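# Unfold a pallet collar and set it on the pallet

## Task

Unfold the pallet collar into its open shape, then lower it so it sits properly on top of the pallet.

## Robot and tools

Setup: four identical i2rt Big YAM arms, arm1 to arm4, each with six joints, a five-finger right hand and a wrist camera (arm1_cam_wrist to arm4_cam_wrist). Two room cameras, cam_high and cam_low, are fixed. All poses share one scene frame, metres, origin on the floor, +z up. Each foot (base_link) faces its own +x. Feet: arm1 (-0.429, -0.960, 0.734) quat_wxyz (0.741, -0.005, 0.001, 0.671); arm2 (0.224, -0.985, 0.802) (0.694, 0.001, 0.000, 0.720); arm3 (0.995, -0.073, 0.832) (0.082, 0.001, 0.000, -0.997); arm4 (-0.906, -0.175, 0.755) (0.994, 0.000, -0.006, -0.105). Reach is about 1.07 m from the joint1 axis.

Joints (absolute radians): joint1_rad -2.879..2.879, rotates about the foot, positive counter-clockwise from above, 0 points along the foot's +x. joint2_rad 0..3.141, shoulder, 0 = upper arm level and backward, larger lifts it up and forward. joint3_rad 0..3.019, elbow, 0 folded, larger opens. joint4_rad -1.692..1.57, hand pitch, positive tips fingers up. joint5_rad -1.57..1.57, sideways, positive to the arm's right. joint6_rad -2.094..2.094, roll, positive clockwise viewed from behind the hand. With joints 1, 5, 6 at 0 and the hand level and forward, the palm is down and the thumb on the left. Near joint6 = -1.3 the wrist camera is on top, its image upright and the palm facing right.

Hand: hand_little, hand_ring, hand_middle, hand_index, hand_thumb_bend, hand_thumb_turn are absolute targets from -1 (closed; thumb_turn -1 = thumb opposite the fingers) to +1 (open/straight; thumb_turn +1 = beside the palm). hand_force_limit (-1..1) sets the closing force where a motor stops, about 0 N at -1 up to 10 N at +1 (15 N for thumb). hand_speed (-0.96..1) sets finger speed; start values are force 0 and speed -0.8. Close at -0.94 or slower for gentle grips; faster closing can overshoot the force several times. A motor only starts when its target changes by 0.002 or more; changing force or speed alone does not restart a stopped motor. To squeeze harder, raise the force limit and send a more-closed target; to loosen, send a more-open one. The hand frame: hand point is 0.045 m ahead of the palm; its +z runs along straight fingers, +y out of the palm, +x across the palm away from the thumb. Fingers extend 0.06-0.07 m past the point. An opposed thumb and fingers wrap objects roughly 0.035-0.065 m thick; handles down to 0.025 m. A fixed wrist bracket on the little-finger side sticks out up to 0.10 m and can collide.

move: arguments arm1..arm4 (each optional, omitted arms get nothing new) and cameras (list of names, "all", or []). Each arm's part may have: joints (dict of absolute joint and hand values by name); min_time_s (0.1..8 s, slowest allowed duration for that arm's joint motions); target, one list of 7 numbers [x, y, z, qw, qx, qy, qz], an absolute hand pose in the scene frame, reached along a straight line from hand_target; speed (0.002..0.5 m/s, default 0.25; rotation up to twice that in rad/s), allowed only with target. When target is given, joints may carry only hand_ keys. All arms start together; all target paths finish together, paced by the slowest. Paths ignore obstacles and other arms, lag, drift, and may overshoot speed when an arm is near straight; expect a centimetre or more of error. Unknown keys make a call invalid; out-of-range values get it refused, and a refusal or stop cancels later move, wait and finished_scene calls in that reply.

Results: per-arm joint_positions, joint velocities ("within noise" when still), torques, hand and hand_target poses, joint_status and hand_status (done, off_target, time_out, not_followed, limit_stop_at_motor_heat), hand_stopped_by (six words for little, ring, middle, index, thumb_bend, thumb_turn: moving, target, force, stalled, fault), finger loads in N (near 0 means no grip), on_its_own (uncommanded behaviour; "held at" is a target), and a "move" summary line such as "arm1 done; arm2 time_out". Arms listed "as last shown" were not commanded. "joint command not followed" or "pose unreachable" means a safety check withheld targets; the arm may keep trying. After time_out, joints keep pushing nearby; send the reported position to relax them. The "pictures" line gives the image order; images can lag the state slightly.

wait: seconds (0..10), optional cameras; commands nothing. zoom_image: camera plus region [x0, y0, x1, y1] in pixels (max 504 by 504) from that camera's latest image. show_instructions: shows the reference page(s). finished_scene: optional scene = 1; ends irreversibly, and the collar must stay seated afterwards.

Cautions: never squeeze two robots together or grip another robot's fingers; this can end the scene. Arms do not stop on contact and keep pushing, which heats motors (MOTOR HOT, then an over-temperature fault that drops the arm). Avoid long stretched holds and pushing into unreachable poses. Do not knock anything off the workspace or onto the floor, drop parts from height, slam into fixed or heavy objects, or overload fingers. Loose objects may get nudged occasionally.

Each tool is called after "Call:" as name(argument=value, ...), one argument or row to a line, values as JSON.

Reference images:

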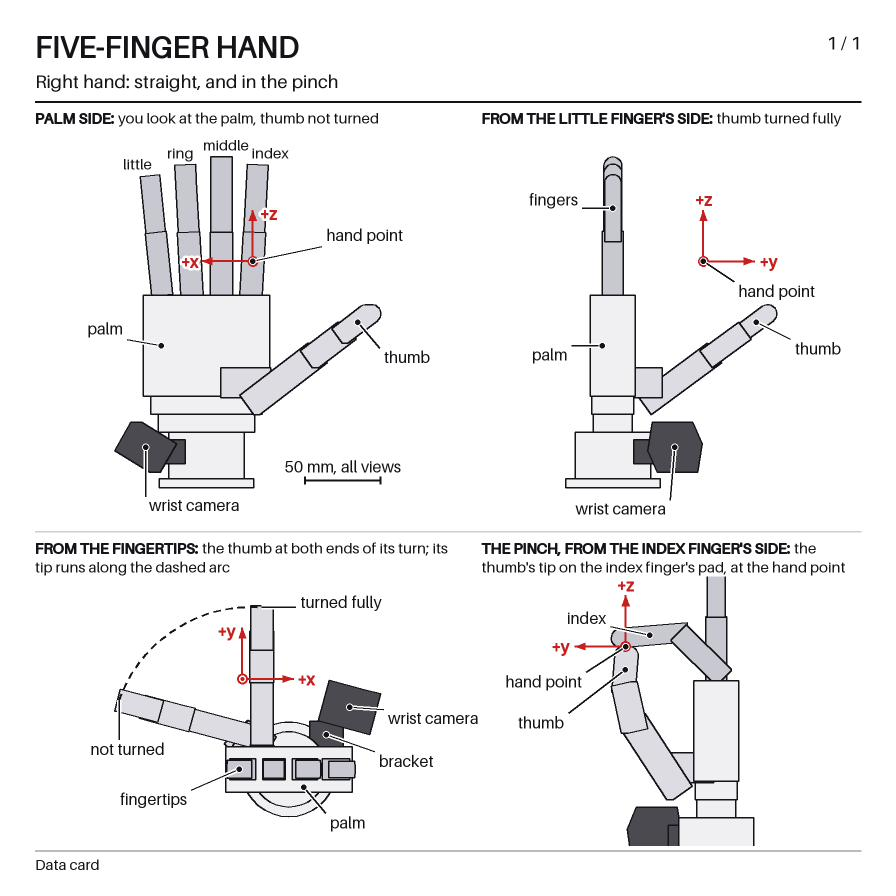

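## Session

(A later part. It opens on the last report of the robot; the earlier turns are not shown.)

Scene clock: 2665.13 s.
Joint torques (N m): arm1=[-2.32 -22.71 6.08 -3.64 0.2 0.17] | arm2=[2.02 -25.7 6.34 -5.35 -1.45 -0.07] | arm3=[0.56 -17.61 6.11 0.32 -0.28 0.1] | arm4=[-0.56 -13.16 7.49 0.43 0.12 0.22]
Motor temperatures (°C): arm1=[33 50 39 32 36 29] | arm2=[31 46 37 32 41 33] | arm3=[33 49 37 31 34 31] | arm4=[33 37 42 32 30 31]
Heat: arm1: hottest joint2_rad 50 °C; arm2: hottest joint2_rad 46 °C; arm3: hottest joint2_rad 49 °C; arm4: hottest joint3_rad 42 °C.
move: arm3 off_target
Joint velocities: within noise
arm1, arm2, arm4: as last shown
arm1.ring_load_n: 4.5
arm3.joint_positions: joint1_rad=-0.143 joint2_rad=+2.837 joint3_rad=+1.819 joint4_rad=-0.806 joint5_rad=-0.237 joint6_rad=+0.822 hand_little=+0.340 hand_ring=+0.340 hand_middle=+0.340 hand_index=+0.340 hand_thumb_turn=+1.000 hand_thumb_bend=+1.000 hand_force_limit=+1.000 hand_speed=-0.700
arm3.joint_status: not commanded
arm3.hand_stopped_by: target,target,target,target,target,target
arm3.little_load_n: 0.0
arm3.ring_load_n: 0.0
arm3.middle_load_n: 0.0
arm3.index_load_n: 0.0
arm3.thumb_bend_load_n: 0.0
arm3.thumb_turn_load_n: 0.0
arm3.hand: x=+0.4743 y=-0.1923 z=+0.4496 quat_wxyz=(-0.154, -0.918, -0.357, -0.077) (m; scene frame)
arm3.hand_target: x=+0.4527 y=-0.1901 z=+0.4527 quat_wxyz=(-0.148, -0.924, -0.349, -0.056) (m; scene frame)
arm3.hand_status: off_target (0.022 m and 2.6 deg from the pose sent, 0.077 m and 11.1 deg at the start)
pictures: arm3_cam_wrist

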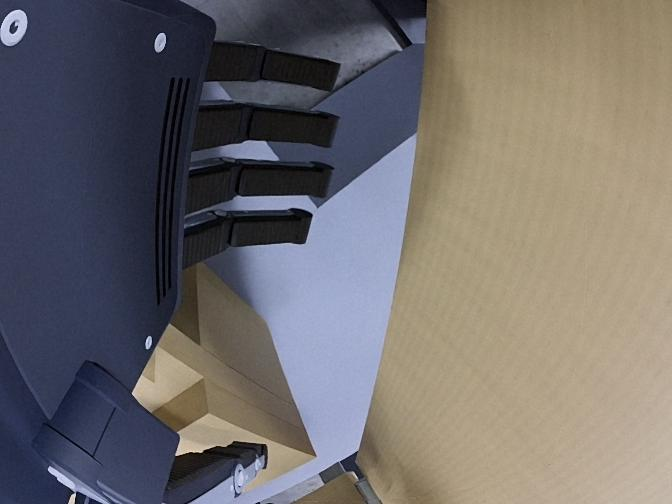

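Call:
move(
  arm3={"target": [0.490, -0.217, 0.452, 0.1480, 0.9233, 0.3508, 0.0560], "speed": 0.1},
  cameras=["arm3_cam_wrist"],
)

Scene clock: 2668.57 s.
Joint torques (N m): arm1=[-2.32 -22.71 6.12 -3.66 0.19 0.17] | arm2=[2.08 -25.7 6.34 -5.35 -1.45 -0.06] | arm3=[1.03 -17.85 3.11 0.1 -0.19 0.15] | arm4=[-0.56 -13.22 7.5 0.46 0.11 0.22]
Motor temperatures (°C): arm1=[33 50 39 32 36 29] | arm2=[31 46 37 32 41 33] | arm3=[33 49 36 31 34 31] | arm4=[33 37 42 32 30 31]
Heat: arm1: hottest joint2_rad 50 °C; arm2: hottest joint2_rad 46 °C; arm3: hottest joint2_rad 49 °C; arm4: hottest joint3_rad 42 °C.
move: arm3 off_target
Joint velocities: within noise
arm1, arm2, arm4: as last shown
arm1.middle_load_n: 4.0
arm2.thumb_turn_load_n: 0.0
arm3.joint_positions: joint1_rad=-0.100 joint2_rad=+2.811 joint3_rad=+1.689 joint4_rad=-0.691 joint5_rad=-0.249 joint6_rad=+0.868 hand_little=+0.340 hand_ring=+0.340 hand_middle=+0.340 hand_index=+0.340 hand_thumb_turn=+1.000 hand_thumb_bend=+1.000 hand_force_limit=+1.000 hand_speed=-0.700
arm3.joint_status: not commanded
arm3.hand_stopped_by: target,target,target,target,target,target
arm3.little_load_n: 0.0
arm3.ring_load_n: 0.0
arm3.middle_load_n: 0.0
arm3.index_load_n: 0.0
arm3.thumb_bend_load_n: 0.0
arm3.thumb_turn_load_n: 0.0
arm3.hand: x=+0.5105 y=-0.2155 z=+0.4404 quat_wxyz=(-0.155, -0.919, -0.355, -0.077) (m; scene frame)
arm3.hand_target: x=+0.4900 y=-0.2169 z=+0.4526 quat_wxyz=(-0.148, -0.923, -0.351, -0.056) (m; scene frame)
arm3.hand_status: off_target (0.024 m and 2.6 deg from the pose sent, 0.029 m and 2.6 deg at the start)
pictures: arm3_cam_wrist

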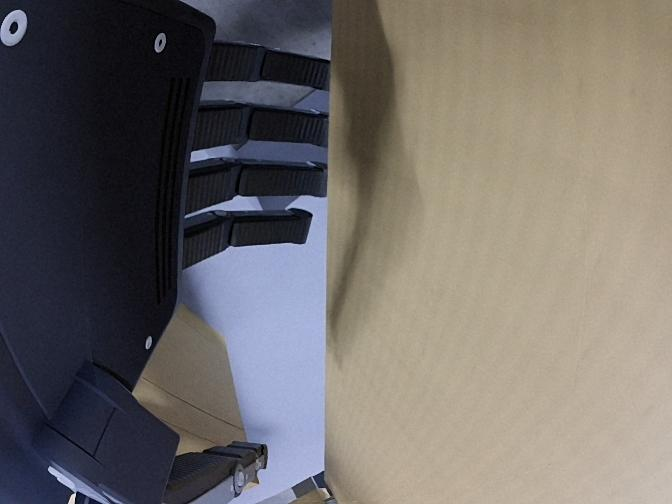

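Call:
move(
  arm3={"target": [0.514, -0.231, 0.452, 0.1480, 0.9233, 0.3508, 0.0560], "speed": 0.08},
  cameras=["arm3_cam_wrist"],
)

Scene clock: 2670.60 s.
Joint torques (N m): arm1=[-2.02 -22.77 6.06 -3.6 0.2 0.18] | arm2=[2.02 -25.7 6.32 -5.35 -1.45 -0.06] | arm3=[0.32 -18.49 2.56 0.05 -0.25 0.13] | arm4=[-0.62 -13.1 7.49 0.43 0.11 0.22]
Motor temperatures (°C): arm1=[33 50 39 32 36 29] | arm2=[31 46 37 32 41 33] | arm3=[33 49 36 31 34 31] | arm4=[33 37 42 32 30 31]
Heat: arm1: hottest joint2_rad 50 °C; arm2: hottest joint2_rad 46 °C; arm3: hottest joint2_rad 49 °C; arm4: hottest joint3_rad 42 °C.
move: arm3 off_target
Joint velocities: within noise
arm1, arm2, arm4: as last shown
arm1.middle_load_n: 4.5
arm3.joint_positions: joint1_rad=-0.071 joint2_rad=+2.788 joint3_rad=+1.605 joint4_rad=-0.622 joint5_rad=-0.254 joint6_rad=+0.897 hand_little=+0.340 hand_ring=+0.340 hand_middle=+0.340 hand_index=+0.340 hand_thumb_turn=+1.000 hand_thumb_bend=+1.000 hand_force_limit=+1.000 hand_speed=-0.700
arm3.joint_status: not commanded
arm3.hand_stopped_by: target,target,target,target,target,target
arm3.little_load_n: 0.0
arm3.ring_load_n: -0.5
arm3.middle_load_n: 0.0
arm3.index_load_n: 0.0
arm3.thumb_bend_load_n: -0.5
arm3.thumb_turn_load_n: 0.0
arm3.hand: x=+0.5340 y=-0.2290 z=+0.4393 quat_wxyz=(-0.154, -0.919, -0.355, -0.077) (m; scene frame)
arm3.hand_target: x=+0.5148 y=-0.2331 z=+0.4523 quat_wxyz=(-0.148, -0.922, -0.353, -0.056) (m; scene frame)
arm3.hand_status: off_target (0.024 m and 2.6 deg from the pose sent, 0.020 m and 2.6 deg at the start)
pictures: arm3_cam_wrist

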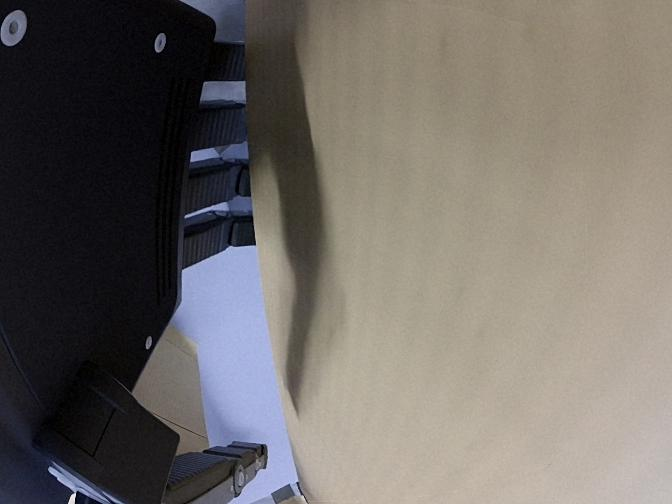

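Call:
move(
  arm3={"joints": {"hand_little": -0.06, "hand_ring": -0.06, "hand_middle": -0.06, "hand_index": -0.06}},
  cameras=["arm3_cam_wrist"],
)

Call:
move(
  arm3={"target": [0.490, -0.222, 0.500, 0.1480, 0.9233, 0.3508, 0.0560], "speed": 0.05},
  cameras=["arm3_cam_wrist", "cam_low"],
)

Scene clock: 2673.53 s.
Joint torques (N m): arm1=[-2.84 -22.65 5.98 -3.44 0.18 0.16] | arm2=[2.26 -25.76 6.28 -5.16 -1.43 -0.06] | arm3=[1.38 -18.32 2.37 -0.21 -0.67 0.12] | arm4=[-0.56 -13.1 7.47 0.42 0.11 0.23]
Motor temperatures (°C): arm1=[33 50 39 32 36 29] | arm2=[31 46 37 32 41 33] | arm3=[33 48 36 31 34 31] | arm4=[33 37 42 32 30 31]
Heat: arm1: hottest joint2_rad 50 °C; arm2: hottest joint2_rad 46 °C; arm3: hottest joint2_rad 48 °C; arm4: hottest joint3_rad 42 °C.
move: arm3 off_target
Joint velocities: within noise
arm1, arm2, arm4: as last shown
arm1.joint_positions: joint1_rad=-0.261 joint2_rad=+2.699 joint3_rad=+1.821 joint4_rad=-1.015 joint5_rad=+0.075 joint6_rad=-0.287 hand_little=-0.050 hand_ring=-0.049 hand_middle=-0.049 hand_index=-0.049 hand_thumb_turn=+1.000 hand_thumb_bend=+0.900 hand_force_limit=+1.000 hand_speed=-0.700
arm1.little_load_n: 2.0
arm1.ring_load_n: 4.0
arm1.middle_load_n: 4.0
arm1.hand: x=-0.2523 y=-0.5057 z=+0.4347 quat_wxyz=(+0.168, +0.985, -0.031, -0.013) (m; scene frame)
arm1.hand_target: x=-0.2383 y=-0.4811 z=+0.4868 quat_wxyz=(+0.155, +0.987, -0.042, -0.006) (m; scene frame)
arm2.joint_positions: joint1_rad=+0.061 joint2_rad=+2.864 joint3_rad=+1.865 joint4_rad=-0.923 joint5_rad=-0.036 joint6_rad=+0.213 hand_little=-0.029 hand_ring=-0.069 hand_middle=-0.118 hand_index=-0.139 hand_thumb_turn=+1.000 hand_thumb_bend=+1.000 hand_force_limit=+1.000 hand_speed=-0.700
arm2.ring_load_n: 0.5
arm2.middle_load_n: 5.0
arm2.index_load_n: 6.0
arm2.hand: x=+0.1291 y=-0.5206 z=+0.4185 quat_wxyz=(+0.174, +0.983, -0.060, +0.009) (m; scene frame)
arm2.hand_target: x=+0.1031 y=-0.4787 z=+0.5012 quat_wxyz=(+0.162, +0.986, -0.047, -0.009) (m; scene frame)
arm3.joint_positions: joint1_rad=-0.071 joint2_rad=+2.790 joint3_rad=+1.605 joint4_rad=-0.608 joint5_rad=-0.241 joint6_rad=+0.901 hand_little=-0.060 hand_ring=-0.060 hand_middle=-0.058 hand_index=-0.014 hand_thumb_turn=+1.000 hand_thumb_bend=+1.000 hand_force_limit=+1.000 hand_speed=-0.700
arm3.joint_status: hand_index off_target (ended at -0.014, target -0.060); the others done
arm3.hand_stopped_by: target,target,target,force,target,target
arm3.little_load_n: 0.0
arm3.ring_load_n: 0.0
arm3.middle_load_n: 7.5
arm3.index_load_n: 0.0
arm3.thumb_bend_load_n: 0.0
arm3.thumb_turn_load_n: 0.0
arm3.hand: x=+0.5314 y=-0.2272 z=+0.4362 quat_wxyz=(-0.146, -0.920, -0.355, -0.073) (m; scene frame)
arm3.hand_target: x=+0.5143 y=-0.2330 z=+0.4522 quat_wxyz=(-0.148, -0.922, -0.353, -0.056) (m; scene frame)
arm3.hand_status: not commanded
pictures: arm3_cam_wrist

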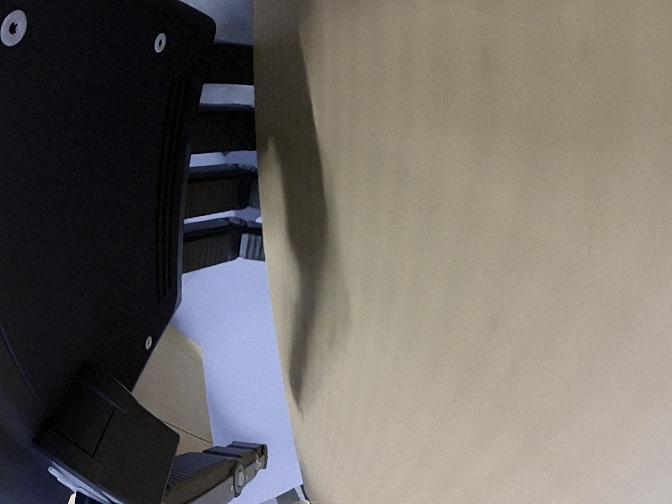

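Scene clock: 2675.13 s.
Joint torques (N m): arm1=[-2.55 -22.53 5.91 -3.29 0.2 0.15] | arm2=[2.02 -25.52 6.26 -4.94 -1.42 -0.06] | arm3=[-1.32 -23.18 3.3 -3.08 -0.58 -0.08] | arm4=[-0.5 -13.16 7.47 0.42 0.11 0.22]
Motor temperatures (°C): arm1=[33 50 38 32 36 29] | arm2=[31 46 37 32 41 33] | arm3=[33 48 36 31 34 31] | arm4=[33 37 42 32 30 31]
Heat: arm1: hottest joint2_rad 50 °C; arm2: hottest joint2_rad 46 °C; arm3: hottest joint2_rad 48 °C; arm4: hottest joint3_rad 42 °C.
move: arm3 off_target
Joint velocities: within noise
arm1, arm2, arm4: as last shown
arm1.joint_positions: joint1_rad=-0.261 joint2_rad=+2.699 joint3_rad=+1.824 joint4_rad=-1.021 joint5_rad=+0.075 joint6_rad=-0.278 hand_little=-0.050 hand_ring=-0.049 hand_middle=-0.049 hand_index=-0.049 hand_thumb_turn=+1.000 hand_thumb_bend=+0.900 hand_force_limit=+1.000 hand_speed=-0.700
arm1.little_load_n: 1.0
arm1.ring_load_n: 3.0
arm1.index_load_n: 7.0
arm1.hand: x=-0.2527 y=-0.5052 z=+0.4359 quat_wxyz=(+0.170, +0.985, -0.035, -0.012) (m; scene frame)
arm1.hand_target: x=-0.2386 y=-0.4804 z=+0.4867 quat_wxyz=(+0.155, +0.987, -0.046, -0.006) (m; scene frame)
arm2.joint_positions: joint1_rad=+0.062 joint2_rad=+2.861 joint3_rad=+1.865 joint4_rad=-0.929 joint5_rad=-0.036 joint6_rad=+0.215 hand_little=-0.029 hand_ring=-0.069 hand_middle=-0.118 hand_index=-0.139 hand_thumb_turn=+1.000 hand_thumb_bend=+1.000 hand_force_limit=+1.000 hand_speed=-0.700
arm2.little_load_n: 1.0
arm2.thumb_turn_load_n: 0.5
arm2.hand: x=+0.1283 y=-0.5206 z=+0.4208 quat_wxyz=(+0.176, +0.983, -0.060, +0.010) (m; scene frame)
arm2.hand_target: x=+0.1024 y=-0.4791 z=+0.5009 quat_wxyz=(+0.162, +0.986, -0.047, -0.009) (m; scene frame)
arm3.joint_positions: joint1_rad=-0.069 joint2_rad=+2.784 joint3_rad=+1.605 joint4_rad=-0.623 joint5_rad=-0.240 joint6_rad=+0.901 hand_little=-0.060 hand_ring=-0.060 hand_middle=-0.058 hand_index=-0.014 hand_thumb_turn=+1.000 hand_thumb_bend=+1.000 hand_force_limit=+1.000 hand_speed=-0.700
arm3.joint_status: not commanded
arm3.hand_stopped_by: target,target,target,force,target,target
arm3.little_load_n: 0.5
arm3.ring_load_n: 1.0
arm3.middle_load_n: 12.0
arm3.index_load_n: 0.5
arm3.thumb_bend_load_n: 0.0
arm3.thumb_turn_load_n: 0.0
arm3.hand: x=+0.5320 y=-0.2276 z=+0.4399 quat_wxyz=(-0.146, -0.920, -0.355, -0.078) (m; scene frame)
arm3.hand_target: x=+0.4921 y=-0.2247 z=+0.4944 quat_wxyz=(-0.148, -0.922, -0.353, -0.056) (m; scene frame)
arm3.hand_status: off_target (0.074 m and 2.6 deg from the pose sent, 0.076 m and 2.1 deg at the start)
pictures: arm3_cam_wrist, cam_low

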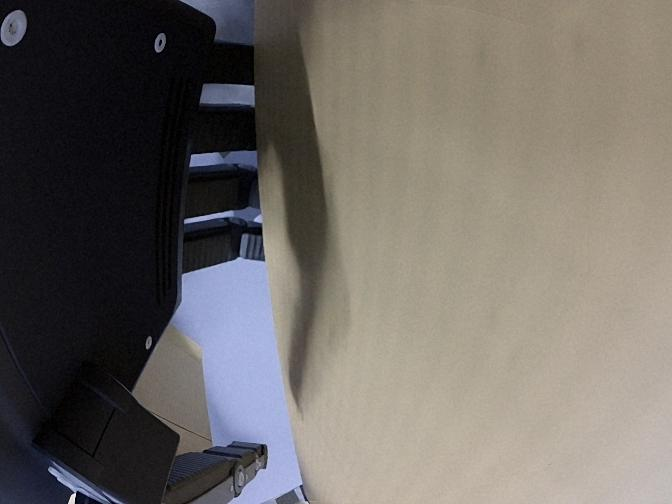

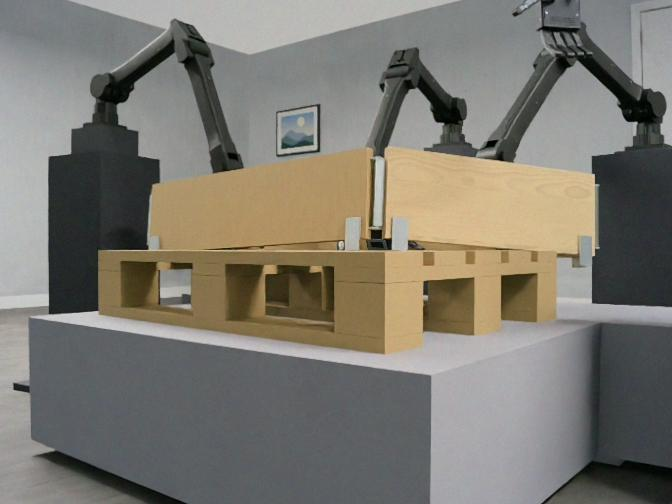

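Call:
move(
  arm3={"joints": {"hand_little": -0.13, "hand_ring": -0.12, "hand_middle": -0.03, "hand_index": -0.05}},
  cameras=[],
)

Call:
move(
  arm3={"target": [0.475, -0.220, 0.520, 0.1480, 0.9233, 0.3508, 0.0560], "speed": 0.05},
  cameras=["cam_high", "cam_low"],
)

Scene clock: 2678.23 s.
Joint torques (N m): arm1=[-2.2 -22.71 5.9 -3.21 0.19 0.14] | arm2=[2.02 -25.35 6.23 -4.86 -1.42 -0.06] | arm3=[-0.67 -23.53 3.25 -2.89 -0.62 -0.05] | arm4=[-0.67 -13.22 7.49 0.44 0.11 0.22]
Motor temperatures (°C): arm1=[33 51 38 32 36 29] | arm2=[31 47 37 32 41 33] | arm3=[33 48 36 31 34 31] | arm4=[33 37 42 32 30 31]
Heat: arm1: hottest joint2_rad 51 °C; arm2: hottest joint2_rad 47 °C; arm3: hottest joint2_rad 48 °C; arm4: hottest joint3_rad 42 °C.
move: arm3 done
Joint velocities: within noise
arm1, arm2, arm4: as last shown
arm1.joint_positions: joint1_rad=-0.261 joint2_rad=+2.699 joint3_rad=+1.824 joint4_rad=-1.023 joint5_rad=+0.075 joint6_rad=-0.277 hand_little=-0.050 hand_ring=-0.049 hand_middle=-0.049 hand_index=-0.049 hand_thumb_turn=+1.000 hand_thumb_bend=+0.900 hand_force_limit=+1.000 hand_speed=-0.700
arm1.little_load_n: 0.5
arm1.index_load_n: 7.5
arm1.hand: x=-0.2529 y=-0.5055 z=+0.4361 quat_wxyz=(+0.170, +0.985, -0.036, -0.013) (m; scene frame)
arm1.hand_target: x=-0.2388 y=-0.4806 z=+0.4866 quat_wxyz=(+0.156, +0.987, -0.046, -0.006) (m; scene frame)
arm2.joint_positions: joint1_rad=+0.062 joint2_rad=+2.860 joint3_rad=+1.865 joint4_rad=-0.932 joint5_rad=-0.036 joint6_rad=+0.215 hand_little=-0.029 hand_ring=-0.069 hand_middle=-0.118 hand_index=-0.139 hand_thumb_turn=+1.000 hand_thumb_bend=+1.000 hand_force_limit=+1.000 hand_speed=-0.700
arm2.thumb_turn_load_n: 0.0
arm2.hand: x=+0.1283 y=-0.5205 z=+0.4219 quat_wxyz=(+0.177, +0.982, -0.060, +0.010) (m; scene frame)
arm2.hand_target: x=+0.1024 y=-0.4790 z=+0.5013 quat_wxyz=(+0.163, +0.986, -0.047, -0.009) (m; scene frame)
arm3.joint_positions: joint1_rad=-0.069 joint2_rad=+2.784 joint3_rad=+1.605 joint4_rad=-0.623 joint5_rad=-0.238 joint6_rad=+0.901 hand_little=-0.130 hand_ring=-0.108 hand_middle=-0.030 hand_index=-0.049 hand_thumb_turn=+1.000 hand_thumb_bend=+1.000 hand_force_limit=+1.000 hand_speed=-0.700
arm3.joint_status: all done
arm3.hand_stopped_by: target,force,target,target,target,target
arm3.little_load_n: 1.0
arm3.ring_load_n: 11.0
arm3.middle_load_n: 0.0
arm3.index_load_n: 5.5
arm3.thumb_bend_load_n: 0.0
arm3.thumb_turn_load_n: 0.0
arm3.hand: x=+0.5321 y=-0.2273 z=+0.4398 quat_wxyz=(-0.146, -0.920, -0.355, -0.078) (m; scene frame)
arm3.hand_target: x=+0.4921 y=-0.2245 z=+0.4943 quat_wxyz=(-0.147, -0.922, -0.353, -0.056) (m; scene frame)
arm3.hand_status: not commanded
pictures: none
No camera images: "cameras" was empty.

Scene clock: 2679.37 s.
Joint torques (N m): arm1=[-2.2 -22.77 5.96 -3.22 0.2 0.1] | arm2=[2.02 -25.17 6.28 -4.62 -1.4 -0.06] | arm3=[-1.67 -25.58 4.51 -3.66 -0.58 -0.13] | arm4=[-0.73 -13.16 7.51 0.42 0.12 0.21]
Motor temperatures (°C): arm1=[33 51 38 32 36 29] | arm2=[31 47 37 32 41 33] | arm3=[33 48 36 31 34 31] | arm4=[33 37 42 32 30 31]
Heat: arm1: hottest joint2_rad 51 °C; arm2: hottest joint2_rad 47 °C; arm3: hottest joint2_rad 48 °C; arm4: hottest joint3_rad 42 °C.
move: arm3 off_target
Joint velocities: within noise
arm1, arm2, arm4: as last shown
arm1.joint_positions: joint1_rad=-0.261 joint2_rad=+2.699 joint3_rad=+1.824 joint4_rad=-1.021 joint5_rad=+0.075 joint6_rad=-0.273 hand_little=-0.050 hand_ring=-0.049 hand_middle=-0.049 hand_index=-0.049 hand_thumb_turn=+1.000 hand_thumb_bend=+0.900 hand_force_limit=+1.000 hand_speed=-0.700
arm1.little_load_n: 0.0
arm1.ring_load_n: 2.0
arm1.index_load_n: 9.5
arm1.hand: x=-0.2530 y=-0.5051 z=+0.4358 quat_wxyz=(+0.170, +0.985, -0.037, -0.012) (m; scene frame)
arm1.hand_target: x=-0.2386 y=-0.4803 z=+0.4864 quat_wxyz=(+0.155, +0.987, -0.046, -0.006) (m; scene frame)
arm2.joint_positions: joint1_rad=+0.062 joint2_rad=+2.857 joint3_rad=+1.865 joint4_rad=-0.938 joint5_rad=-0.037 joint6_rad=+0.216 hand_little=-0.029 hand_ring=-0.069 hand_middle=-0.118 hand_index=-0.139 hand_thumb_turn=+1.000 hand_thumb_bend=+1.000 hand_force_limit=+1.000 hand_speed=-0.700
arm2.ring_load_n: 0.0
arm2.middle_load_n: 4.0
arm2.index_load_n: 6.5
arm2.thumb_turn_load_n: 0.5
arm2.hand: x=+0.1279 y=-0.5203 z=+0.4242 quat_wxyz=(+0.178, +0.982, -0.061, +0.009) (m; scene frame)
arm2.hand_target: x=+0.1021 y=-0.4790 z=+0.5012 quat_wxyz=(+0.163, +0.985, -0.048, -0.009) (m; scene frame)
arm3.joint_positions: joint1_rad=-0.071 joint2_rad=+2.780 joint3_rad=+1.614 joint4_rad=-0.655 joint5_rad=-0.238 joint6_rad=+0.901 hand_little=-0.130 hand_ring=-0.108 hand_middle=-0.030 hand_index=-0.049 hand_thumb_turn=+1.000 hand_thumb_bend=+1.000 hand_force_limit=+1.000 hand_speed=-0.700
arm3.joint_status: not commanded
arm3.hand_stopped_by: target,force,target,target,target,target
arm3.little_load_n: 2.5
arm3.ring_load_n: 12.0
arm3.middle_load_n: 0.0
arm3.index_load_n: 2.5
arm3.thumb_bend_load_n: 0.0
arm3.thumb_turn_load_n: 0.0
arm3.hand: x=+0.5324 y=-0.2266 z=+0.4442 quat_wxyz=(-0.148, -0.920, -0.353, -0.087) (m; scene frame)
arm3.hand_target: x=+0.4779 y=-0.2206 z=+0.5130 quat_wxyz=(-0.147, -0.923, -0.350, -0.056) (m; scene frame)
arm3.hand_status: off_target (0.095 m and 3.6 deg from the pose sent, 0.099 m and 2.6 deg at the start)
arm4.little_load_n: 0.5
arm4.thumb_turn_load_n: -0.5
pictures: cam_high, cam_low

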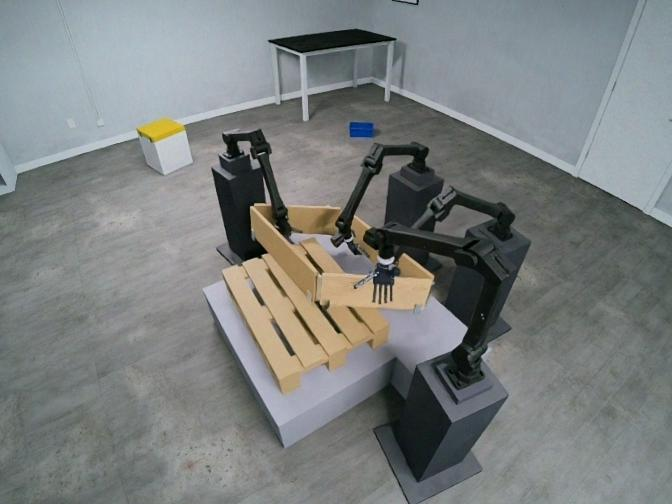

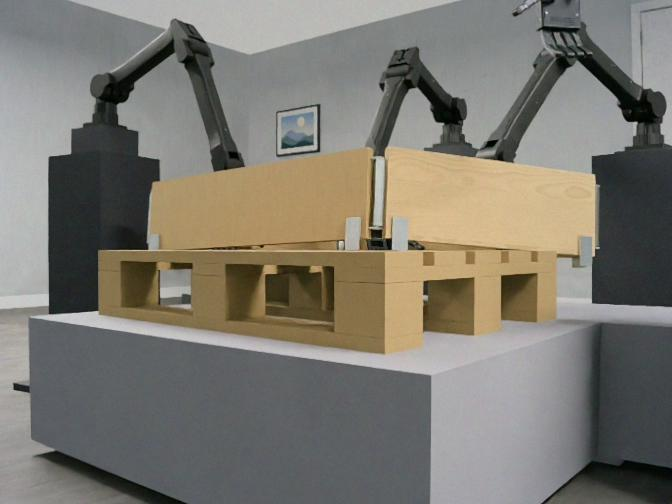

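Call:
move(
  arm4={"target": [-0.165, -0.235, 0.800, -0.0806, -0.4148, 0.8896, 0.1729], "speed": 0.25},
  arm3={"joints": {"hand_ring": -0.095, "hand_middle": -0.055}},
  cameras=["arm4_cam_wrist", "cam_high"],
)

Scene clock: 2703.27 s.
Joint torques (N m): arm1=[-2.26 -22.53 5.87 -3.21 0.2 0.1] | arm2=[1.96 -25.17 6.3 -4.63 -1.41 -0.06] | arm3=[-0.97 -24.76 4.51 -3.66 -0.6 -0.12] | arm4=[-0.62 -24.12 8.51 -0.17 -0.17 0.07]
Motor temperatures (°C): arm1=[33 53 37 32 36 29] | arm2=[31 49 38 32 41 33] | arm3=[33 48 35 31 34 31] | arm4=[33 38 42 32 30 31]
Heat: arm1: hottest joint2_rad 53 °C; arm2: hottest joint2_rad 49 °C; arm3: hottest joint2_rad 48 °C; arm4: hottest joint3_rad 42 °C.
move: arm3 done; arm4 not_followed
Joint velocities: within noise
arm1.joint_positions: joint1_rad=-0.261 joint2_rad=+2.699 joint3_rad=+1.824 joint4_rad=-1.021 joint5_rad=+0.075 joint6_rad=-0.273 hand_little=-0.050 hand_ring=-0.049 hand_middle=-0.049 hand_index=-0.049 hand_thumb_turn=+1.000 hand_thumb_bend=+0.900 hand_force_limit=+1.000 hand_speed=-0.700
arm1.joint_status: not commanded
arm1.hand_stopped_by: target,target,target,target,target,target
arm1.little_load_n: 0.0
arm1.ring_load_n: 2.0
arm1.middle_load_n: 4.0
arm1.index_load_n: 9.0
arm1.thumb_bend_load_n: 0.0
arm1.thumb_turn_load_n: 0.0
arm1.hand: x=-0.2530 y=-0.5051 z=+0.4358 quat_wxyz=(+0.170, +0.985, -0.037, -0.012) (m; scene frame)
arm1.hand_target: x=-0.2386 y=-0.4803 z=+0.4864 quat_wxyz=(+0.155, +0.987, -0.046, -0.006) (m; scene frame)
arm1.hand_status: not commanded
arm2.joint_positions: joint1_rad=+0.062 joint2_rad=+2.857 joint3_rad=+1.865 joint4_rad=-0.938 joint5_rad=-0.037 joint6_rad=+0.216 hand_little=-0.029 hand_ring=-0.069 hand_middle=-0.118 hand_index=-0.139 hand_thumb_turn=+1.000 hand_thumb_bend=+1.000 hand_force_limit=+1.000 hand_speed=-0.700
arm2.joint_status: not commanded
arm2.hand_stopped_by: target,target,target,target,target,target
arm2.little_load_n: 1.0
arm2.ring_load_n: 0.0
arm2.middle_load_n: 4.0
arm2.index_load_n: 6.5
arm2.thumb_bend_load_n: 0.0
arm2.thumb_turn_load_n: 0.0
arm2.hand: x=+0.1279 y=-0.5203 z=+0.4242 quat_wxyz=(+0.178, +0.982, -0.061, +0.009) (m; scene frame)
arm2.hand_target: x=+0.1021 y=-0.4790 z=+0.5012 quat_wxyz=(+0.163, +0.985, -0.048, -0.009) (m; scene frame)
arm2.hand_status: not commanded
arm3.joint_positions: joint1_rad=-0.071 joint2_rad=+2.780 joint3_rad=+1.614 joint4_rad=-0.655 joint5_rad=-0.238 joint6_rad=+0.901 hand_little=-0.130 hand_ring=-0.093 hand_middle=-0.054 hand_index=-0.049 hand_thumb_turn=+1.000 hand_thumb_bend=+1.000 hand_force_limit=+1.000 hand_speed=-0.700
arm3.joint_status: all done
arm3.hand_stopped_by: target,target,target,target,target,target
arm3.little_load_n: 5.5
arm3.ring_load_n: 6.5
arm3.middle_load_n: 0.0
arm3.index_load_n: 5.0
arm3.thumb_bend_load_n: 0.0
arm3.thumb_turn_load_n: 0.0
arm3.hand: x=+0.5324 y=-0.2266 z=+0.4442 quat_wxyz=(-0.148, -0.920, -0.353, -0.087) (m; scene frame)
arm3.hand_target: x=+0.4780 y=-0.2206 z=+0.5129 quat_wxyz=(-0.148, -0.923, -0.350, -0.056) (m; scene frame)
arm3.hand_status: not commanded
arm4.joint_positions: joint1_rad=+0.003 joint2_rad=+2.691 joint3_rad=+2.736 joint4_rad=-1.688 joint5_rad=-0.220 joint6_rad=+0.568 hand_little=+0.320 hand_ring=+0.320 hand_middle=+0.320 hand_index=+0.320 hand_thumb_turn=+1.000 hand_thumb_bend=+1.000 hand_force_limit=+0.950 hand_speed=+0.200
arm4.joint_status: not commanded
arm4.hand_stopped_by: target,target,target,target,target,target
arm4.little_load_n: 0.0
arm4.ring_load_n: 0.0
arm4.middle_load_n: 0.0
arm4.index_load_n: 0.0
arm4.thumb_bend_load_n: -0.5
arm4.thumb_turn_load_n: 0.0
arm4.on_its_own: joint1_rad is held at -0.006, not at your +0.286; joint2_rad is held at +2.692, not at your +1.585; joint3_rad is held at +2.737, not at your +1.197; joint4_rad is held at -1.686, not at your -1.178; joint5_rad is held at -0.220, not at your +0.000; joint6_rad is held at +0.571, not at your +0.800
arm4.hand: x=-0.1791 y=-0.2267 z=+0.7678 quat_wxyz=(-0.038, +0.382, -0.917, -0.107) (m; scene frame)
arm4.hand_target: x=-0.1791 y=-0.2267 z=+0.7678 quat_wxyz=(-0.038, +0.382, -0.917, -0.107) (m; scene frame)
arm4.hand_status: not_followed (0.036 m and 16.3 deg from the pose sent, 0.364 m and 21.7 deg at the start; a joint's target at an end of its range on 87 of 120 steps)
pictures: arm4_cam_wrist, cam_high
led back after a hold (arm4 arm): the arm was led back toward your command in small steps, so it may still be short of it.
pose unreachable (arm4 arm): on one or more control steps of this call this arm could not follow its commanded pose, so it was not sent that pose on those steps. On the call's last step it was still not sent that pose. It may still have moved: this result reports where it is.
cause: moving toward the commanded pose would bring a part of the arm too close to another arm (this arm's hand and a part of the arm1 arm, along the way the arms are being sent, or toward where that arm still pushes).

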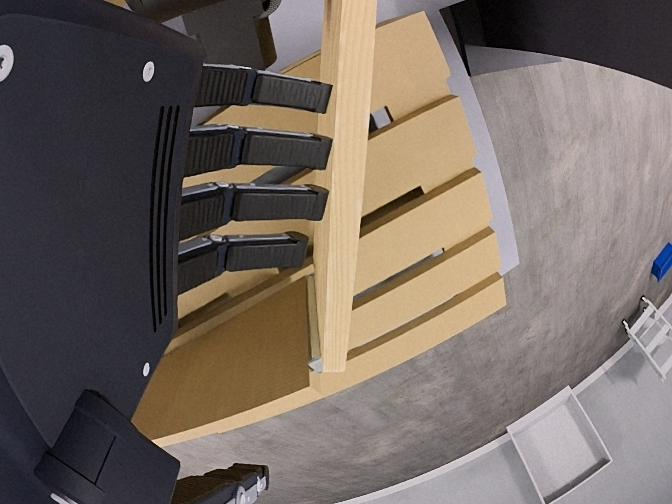

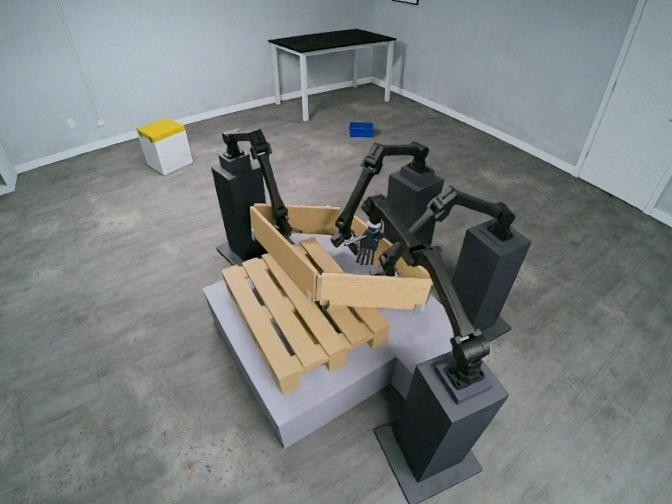

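Call:
move(
  arm4={"target": [-0.172, -0.222, 0.620, -0.0806, -0.4148, 0.8896, 0.1729], "speed": 0.15},
  cameras=["arm4_cam_wrist", "cam_high"],
)

Scene clock: 2709.70 s.
Joint torques (N m): arm1=[-2.32 -22.77 5.89 -3.23 0.2 0.11] | arm2=[2.02 -25.17 6.28 -4.63 -1.41 -0.06] | arm3=[-2.26 -25.7 4.3 -3.56 -0.63 -0.08] | arm4=[-0.85 -24.06 8.54 -0.18 -0.17 0.07]
Motor temperatures (°C): arm1=[33 53 37 32 35 29] | arm2=[31 49 38 32 41 33] | arm3=[33 48 35 31 34 31] | arm4=[33 37 42 32 30 31]
Heat: arm1: hottest joint2_rad 53 °C; arm2: hottest joint2_rad 49 °C; arm3: hottest joint2_rad 48 °C; arm4: hottest joint3_rad 42 °C.
move: arm4 not_followed
Joint velocities: within noise
arm1.joint_positions: joint1_rad=-0.261 joint2_rad=+2.699 joint3_rad=+1.824 joint4_rad=-1.021 joint5_rad=+0.075 joint6_rad=-0.273 hand_little=-0.050 hand_ring=-0.049 hand_middle=-0.049 hand_index=-0.049 hand_thumb_turn=+1.000 hand_thumb_bend=+0.900 hand_force_limit=+1.000 hand_speed=-0.700
arm1.joint_status: not commanded
arm1.hand_stopped_by: target,target,target,target,target,target
arm1.little_load_n: 0.0
arm1.ring_load_n: 2.0
arm1.middle_load_n: 4.0
arm1.index_load_n: 9.0
arm1.thumb_bend_load_n: 0.0
arm1.thumb_turn_load_n: 0.0
arm1.hand: x=-0.2530 y=-0.5051 z=+0.4358 quat_wxyz=(+0.170, +0.985, -0.037, -0.012) (m; scene frame)
arm1.hand_target: x=-0.2386 y=-0.4803 z=+0.4864 quat_wxyz=(+0.155, +0.987, -0.046, -0.006) (m; scene frame)
arm1.hand_status: not commanded
arm2, arm3: as last shown
arm2.index_load_n: 6.0
arm3.little_load_n: 5.0
arm3.ring_load_n: 7.0
arm4.joint_positions: joint1_rad=+0.003 joint2_rad=+2.691 joint3_rad=+2.736 joint4_rad=-1.688 joint5_rad=-0.220 joint6_rad=+0.568 hand_little=+0.320 hand_ring=+0.320 hand_middle=+0.320 hand_index=+0.320 hand_thumb_turn=+1.000 hand_thumb_bend=+1.000 hand_force_limit=+0.950 hand_speed=+0.200
arm4.joint_status: not commanded
arm4.hand_stopped_by: target,target,target,target,target,target
arm4.little_load_n: 0.0
arm4.ring_load_n: 0.0
arm4.middle_load_n: 0.0
arm4.index_load_n: 0.0
arm4.thumb_bend_load_n: 0.0
arm4.thumb_turn_load_n: 0.0
arm4.on_its_own: joint1_rad is held at -0.006, not at your +0.286; joint2_rad is held at +2.692, not at your +1.585; joint3_rad is held at +2.737, not at your +1.197; joint4_rad is held at -1.686, not at your -1.178; joint5_rad is held at -0.220, not at your +0.000; joint6_rad is held at +0.571, not at your +0.800
arm4.hand: x=-0.1791 y=-0.2267 z=+0.7678 quat_wxyz=(-0.038, +0.382, -0.917, -0.107) (m; scene frame)
arm4.hand_target: x=-0.1791 y=-0.2267 z=+0.7678 quat_wxyz=(-0.038, +0.382, -0.917, -0.107) (m; scene frame)
arm4.hand_status: not_followed (0.148 m and 16.3 deg from the pose sent, 0.148 m and 16.3 deg at the start; pose on its path clipped on 25 of 46 steps; a joint's target at an end of its range on 45 of 46 steps)
pictures: arm4_cam_wrist, cam_high
pose unreachable (arm4 arm): on one or more control steps of this call this arm could not follow its commanded pose, so it was not sent that pose on those steps. On the call's last step it was still not sent that pose. It may still have moved: this result reports where it is.
cause: moving toward the commanded pose would bring a part of the arm too close to another arm (this arm's hand and a part of the arm1 arm, along the way the arms are being sent, or toward where that arm still pushes).

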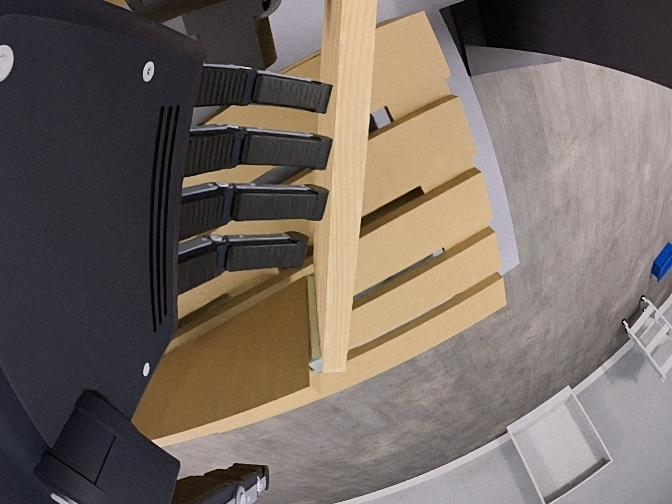

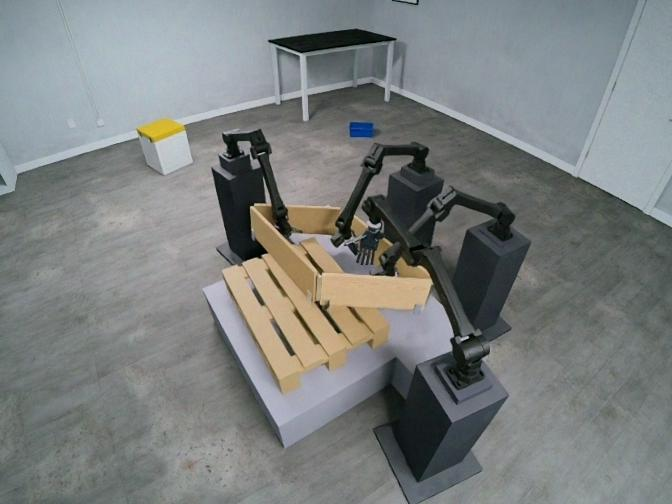

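Call:
move(
  arm4={"target": [-0.300, -0.120, 0.850, 0.0, 0.4226, -0.9063, 0.0], "speed": 0.25},
  cameras=[],
)

Call:
move(
  arm4={"target": [-0.270, -0.100, 0.780, 0.3374, -0.3374, 0.6214, -0.6214], "speed": 0.4, "joints": {"hand_little": 0.6, "hand_ring": 0.6, "hand_middle": 0.6, "hand_index": 0.6}},
  cameras=["arm4_cam_wrist", "cam_high"],
)

Scene clock: 2734.00 s.
Joint torques (N m): arm1=[-2.08 -22.65 5.9 -3.18 0.2 0.1] | arm2=[2.02 -25.23 6.28 -4.63 -1.4 -0.06] | arm3=[-1.61 -24.76 4.57 -3.37 -0.63 -0.1] | arm4=[-1.67 -18.78 8.03 0.4 0.12 0.23]
Motor temperatures (°C): arm1=[33 54 37 32 35 29] | arm2=[31 50 38 32 41 33] | arm3=[33 48 35 31 34 31] | arm4=[33 38 42 32 30 31]
Heat: arm1: hottest joint2_rad 54 °C; arm2: hottest joint2_rad 50 °C; arm3: hottest joint2_rad 48 °C; arm4: hottest joint3_rad 42 °C.
move: arm4 done
Joint velocities: within noise
arm1.joint_positions: joint1_rad=-0.261 joint2_rad=+2.699 joint3_rad=+1.824 joint4_rad=-1.021 joint5_rad=+0.075 joint6_rad=-0.273 hand_little=-0.050 hand_ring=-0.049 hand_middle=-0.049 hand_index=-0.049 hand_thumb_turn=+1.000 hand_thumb_bend=+0.900 hand_force_limit=+1.000 hand_speed=-0.700
arm1.joint_status: not commanded
arm1.hand_stopped_by: target,target,target,target,target,target
arm1.little_load_n: 0.0
arm1.ring_load_n: 2.0
arm1.middle_load_n: 4.0
arm1.index_load_n: 9.0
arm1.thumb_bend_load_n: 0.0
arm1.thumb_turn_load_n: 0.0
arm1.hand: x=-0.2530 y=-0.5051 z=+0.4358 quat_wxyz=(+0.170, +0.985, -0.037, -0.012) (m; scene frame)
arm1.hand_target: x=-0.2386 y=-0.4803 z=+0.4864 quat_wxyz=(+0.155, +0.987, -0.046, -0.006) (m; scene frame)
arm1.hand_status: not commanded
arm2, arm3: as last shown
arm2.middle_load_n: 4.5
arm2.index_load_n: 6.5
arm3.little_load_n: 5.5
arm3.ring_load_n: 6.5
arm4.joint_positions: joint1_rad=+0.199 joint2_rad=+2.067 joint3_rad=+1.874 joint4_rad=-1.399 joint5_rad=-0.002 joint6_rad=+0.669 hand_little=+0.320 hand_ring=+0.320 hand_middle=+0.320 hand_index=+0.320 hand_thumb_turn=+1.000 hand_thumb_bend=+1.000 hand_force_limit=+0.950 hand_speed=+0.200
arm4.joint_status: not commanded
arm4.hand_stopped_by: target,target,target,target,target,target
arm4.little_load_n: 0.0
arm4.ring_load_n: 0.0
arm4.middle_load_n: 0.0
arm4.index_load_n: 0.0
arm4.thumb_bend_load_n: -0.5
arm4.thumb_turn_load_n: 0.0
arm4.hand: x=-0.3033 y=-0.1198 z=+0.8530 quat_wxyz=(+0.004, +0.431, -0.903, -0.002) (m; scene frame)
arm4.hand_target: x=-0.3000 y=-0.1252 z=+0.8515 quat_wxyz=(+0.000, +0.419, -0.908, +0.002) (m; scene frame)
arm4.hand_status: done (0.004 m and 1.1 deg from the pose sent, 0.181 m and 13.9 deg at the start)
pictures: none
held back during your reply time (arm4 arm), on 5 control steps: a part of the arm was too close to another arm, or the arm's last command would have brought one too close.
led back after a hold (arm4 arm): the arm was led back toward your command in small steps, so it may still be short of it.
pose unreachable (arm4 arm): on one or more control steps of this call this arm could not follow its commanded pose, so it was not sent that pose on those steps. It may still have moved: this result reports where it is.
cause: moving toward the commanded pose would bring a part of the arm too close to another arm (this arm's hand and a part of the arm1 arm, along the way the arms are being sent, or toward where that arm still pushes).
No camera images: "cameras" was empty.

Scene clock: 2737.03 s.
Joint torques (N m): arm1=[-2.2 -22.71 5.91 -3.21 0.19 0.11] | arm2=[2.02 -25.17 6.27 -4.62 -1.4 -0.06] | arm3=[-2.08 -24.64 4.23 -3.71 -0.58 -0.1] | arm4=[-0.5 -15.21 4.57 2.09 -0.11 -0.13]
Motor temperatures (°C): arm1=[33 54 37 32 35 29] | arm2=[31 50 38 32 41 33] | arm3=[33 48 35 31 34 31] | arm4=[33 38 42 32 30 31]
Heat: arm1: hottest joint2_rad 54 °C; arm2: hottest joint2_rad 50 °C; arm3: hottest joint2_rad 48 °C; arm4: hottest joint3_rad 42 °C.
move: arm4 done
Joint velocities: within noise
arm1, arm2, arm3: as last shown
arm2.middle_load_n: 4.0
arm3.index_load_n: 4.5
arm4.joint_positions: joint1_rad=+0.538 joint2_rad=+2.073 joint3_rad=+0.895 joint4_rad=+1.132 joint5_rad=+0.908 joint6_rad=+0.017 hand_little=+0.600 hand_ring=+0.600 hand_middle=+0.600 hand_index=+0.600 hand_thumb_turn=+1.000 hand_thumb_bend=+1.000 hand_force_limit=+0.950 hand_speed=+0.200
arm4.joint_status: all done
arm4.hand_stopped_by: target,target,target,target,target,target
arm4.little_load_n: 0.0
arm4.ring_load_n: 0.0
arm4.middle_load_n: 0.0
arm4.index_load_n: -0.5
arm4.thumb_bend_load_n: 0.0
arm4.thumb_turn_load_n: 0.0
arm4.hand: x=-0.2702 y=-0.1000 z=+0.7699 quat_wxyz=(-0.329, +0.343, -0.625, +0.619) (m; scene frame)
arm4.hand_target: x=-0.2696 y=-0.0959 z=+0.7777 quat_wxyz=(-0.337, +0.341, -0.619, +0.622) (m; scene frame)
arm4.hand_status: done (0.010 m and 1.3 deg from the pose sent, 0.083 m and 90.6 deg at the start)
pictures: arm4_cam_wrist, cam_high

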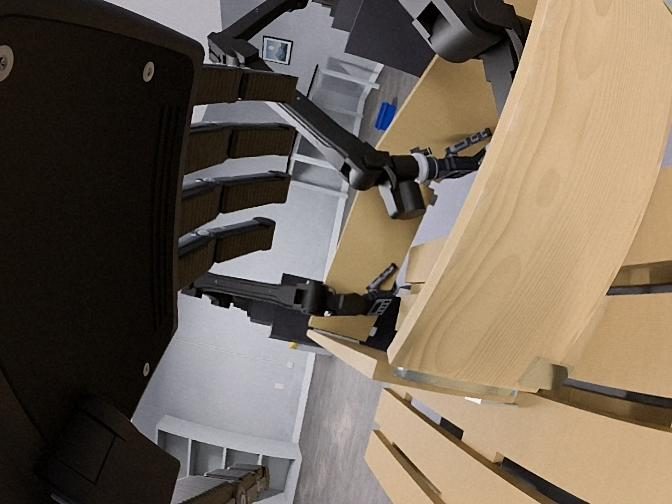

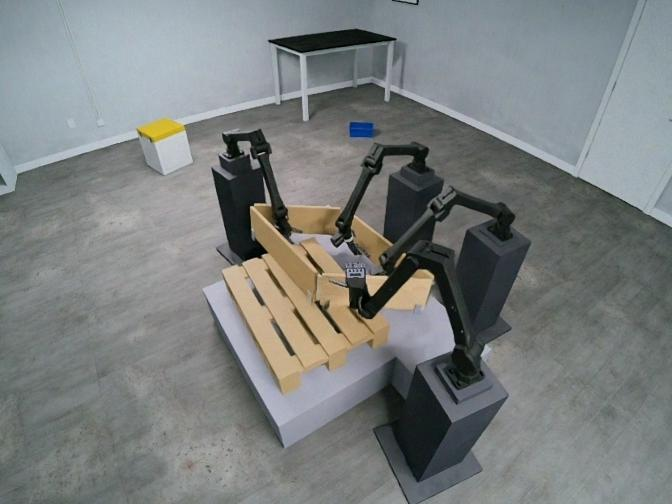

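Call:
move(
  arm4={"target": [-0.207, -0.163, 0.680, 0.3374, -0.3374, 0.6214, -0.6214], "speed": 0.15},
  cameras=["arm4_cam_wrist", "cam_high"],
)

Call:
zoom_image(
  camera="cam_high",
  region=[230, 180, 450, 350],
)

Scene clock: 2743.80 s.
Joint torques (N m): arm1=[-2.26 -22.71 5.93 -3.21 0.2 0.1] | arm2=[2.08 -25.23 6.28 -4.63 -1.41 -0.06] | arm3=[-2.2 -25.64 4.46 -3.63 -0.59 -0.1] | arm4=[-1.2 -17.08 6.35 2.22 -0.09 0]
Motor temperatures (°C): arm1=[33 54 37 32 35 29] | arm2=[31 50 38 32 41 33] | arm3=[33 49 35 31 34 31] | arm4=[33 39 42 32 30 31]
Heat: arm1: hottest joint2_rad 54 °C; arm2: hottest joint2_rad 50 °C; arm3: hottest joint2_rad 49 °C; arm4: hottest joint3_rad 42 °C.
move: arm4 off_target
Joint velocities: within noise
arm1, arm2, arm3: as last shown
arm1.index_load_n: 9.5
arm2.index_load_n: 6.0
arm2.thumb_bend_load_n: -0.5
arm3.ring_load_n: 7.0
arm3.middle_load_n: 0.5
arm3.index_load_n: 5.0
arm3.thumb_bend_load_n: -0.5
arm4.joint_positions: joint1_rad=+0.388 joint2_rad=+2.374 joint3_rad=+1.062 joint4_rad=+1.231 joint5_rad=+0.757 joint6_rad=+0.017 hand_little=+0.600 hand_ring=+0.600 hand_middle=+0.600 hand_index=+0.600 hand_thumb_turn=+1.000 hand_thumb_bend=+1.000 hand_force_limit=+0.950 hand_speed=+0.200
arm4.joint_status: not commanded
arm4.hand_stopped_by: target,target,target,target,target,target
arm4.little_load_n: 0.0
arm4.ring_load_n: 0.0
arm4.middle_load_n: 0.0
arm4.index_load_n: 0.0
arm4.thumb_bend_load_n: 0.0
arm4.thumb_turn_load_n: -0.5
arm4.hand: x=-0.2243 y=-0.1654 z=+0.6605 quat_wxyz=(-0.318, +0.354, -0.631, +0.613) (m; scene frame)
arm4.hand_target: x=-0.2083 y=-0.1636 z=+0.6805 quat_wxyz=(-0.337, +0.336, -0.623, +0.621) (m; scene frame)
arm4.hand_status: off_target (0.026 m and 3.3 deg from the pose sent, 0.127 m and 1.3 deg at the start)
pictures: arm4_cam_wrist, cam_high

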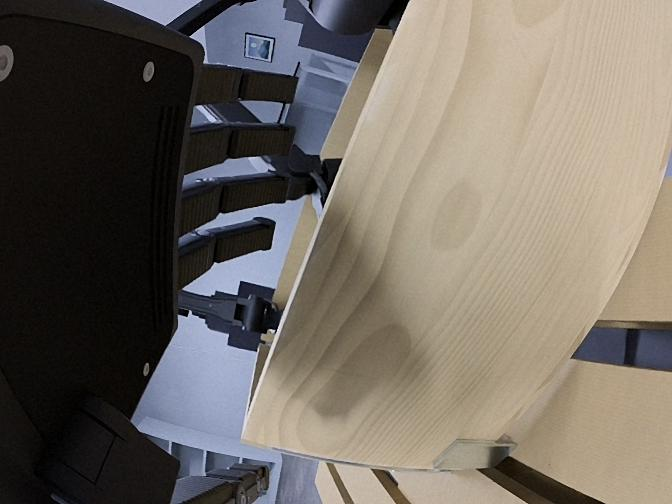

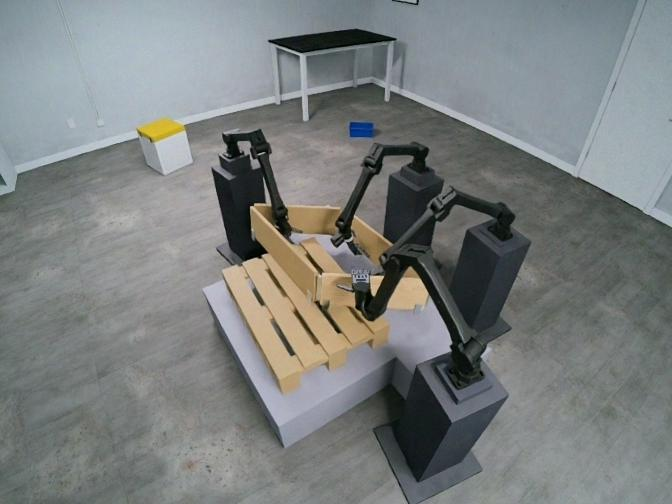

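Scaled by 2.291 from the camera's 672x504 image, which has a finer 960x720 frame.

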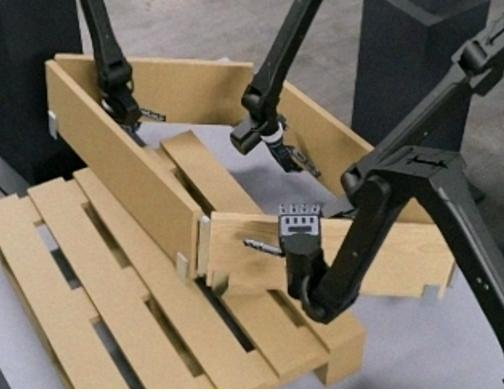

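Call:
move(
  arm4={"target": [-0.188, -0.176, 0.645, 0.3374, -0.3374, 0.6214, -0.6214], "speed": 0.08},
  cameras=["arm4_cam_wrist"],
)

Scene clock: 2753.53 s.
Joint torques (N m): arm1=[-2.2 -22.71 5.9 -3.19 0.2 0.09] | arm2=[2.08 -25.17 6.27 -4.63 -1.4 -0.06] | arm3=[-1.85 -25.11 4.19 -3.64 -0.62 -0.1] | arm4=[-1.73 -17.14 6.38 2.24 -0.11 -0.04]
Motor temperatures (°C): arm1=[33 54 36 32 35 29] | arm2=[31 50 38 32 41 33] | arm3=[33 49 35 31 34 31] | arm4=[33 39 42 32 30 31]
Heat: arm1: hottest joint2_rad 54 °C; arm2: hottest joint2_rad 50 °C; arm3: hottest joint2_rad 49 °C; arm4: hottest joint3_rad 42 °C.
move: arm4 off_target
Joint velocities: within noise
arm1.joint_positions: joint1_rad=-0.261 joint2_rad=+2.699 joint3_rad=+1.824 joint4_rad=-1.021 joint5_rad=+0.075 joint6_rad=-0.273 hand_little=-0.050 hand_ring=-0.049 hand_middle=-0.049 hand_index=-0.049 hand_thumb_turn=+1.000 hand_thumb_bend=+0.900 hand_force_limit=+1.000 hand_speed=-0.700
arm1.joint_status: not commanded
arm1.hand_stopped_by: target,target,target,target,target,target
arm1.little_load_n: 0.0
arm1.ring_load_n: 2.0
arm1.middle_load_n: 4.0
arm1.index_load_n: 9.5
arm1.thumb_bend_load_n: 0.0
arm1.thumb_turn_load_n: 0.0
arm1.hand: x=-0.2530 y=-0.5051 z=+0.4358 quat_wxyz=(+0.170, +0.985, -0.037, -0.012) (m; scene frame)
arm1.hand_target: x=-0.2386 y=-0.4803 z=+0.4864 quat_wxyz=(+0.155, +0.987, -0.046, -0.006) (m; scene frame)
arm1.hand_status: not commanded
arm2, arm3: as last shown
arm2.little_load_n: 0.5
arm2.ring_load_n: 0.5
arm2.middle_load_n: 4.5
arm2.index_load_n: 6.5
arm2.thumb_bend_load_n: 0.0
arm3.little_load_n: 5.0
arm3.middle_load_n: 0.0
arm3.thumb_bend_load_n: 0.0
arm3.hand_target: x=+0.4781 y=-0.2206 z=+0.5129 quat_wxyz=(-0.148, -0.923, -0.350, -0.056) (m; scene frame)
arm4.joint_positions: joint1_rad=+0.362 joint2_rad=+2.469 joint3_rad=+1.156 joint4_rad=+1.245 joint5_rad=+0.727 joint6_rad=+0.017 hand_little=+0.600 hand_ring=+0.600 hand_middle=+0.600 hand_index=+0.600 hand_thumb_turn=+1.000 hand_thumb_bend=+1.000 hand_force_limit=+0.950 hand_speed=+0.200
arm4.joint_status: not commanded
arm4.hand_stopped_by: target,target,target,target,target,target
arm4.little_load_n: 0.5
arm4.ring_load_n: 0.0
arm4.middle_load_n: 0.0
arm4.index_load_n: 0.0
arm4.thumb_bend_load_n: 0.0
arm4.thumb_turn_load_n: 0.0
arm4.hand: x=-0.2024 y=-0.1748 z=+0.6319 quat_wxyz=(-0.324, +0.351, -0.629, +0.613) (m; scene frame)
arm4.hand_target: x=-0.1888 y=-0.1774 z=+0.6445 quat_wxyz=(-0.336, +0.337, -0.622, +0.621) (m; scene frame)
arm4.hand_status: off_target (0.019 m and 2.6 deg from the pose sent, 0.041 m and 3.3 deg at the start)
pictures: arm4_cam_wrist
led back after a hold (arm4 arm): the arm was led back toward your command in small steps, so it may still be short of it.
pose unreachable (arm4 arm): on one or more control steps of this call this arm could not follow its commanded pose, so it was not sent that pose on those steps. It may still have moved: this result reports where it is.
cause: moving toward the commanded pose would bring a part of the arm too close to another arm (this arm's hand and a part of the arm1 arm, along the way the arms are being sent, or toward where that arm still pushes).

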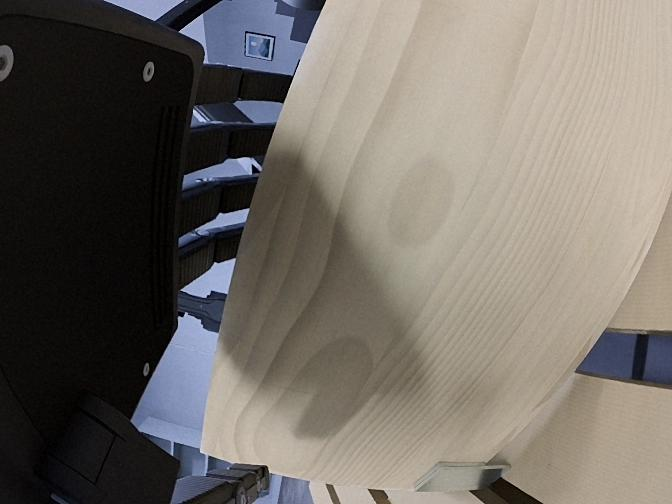

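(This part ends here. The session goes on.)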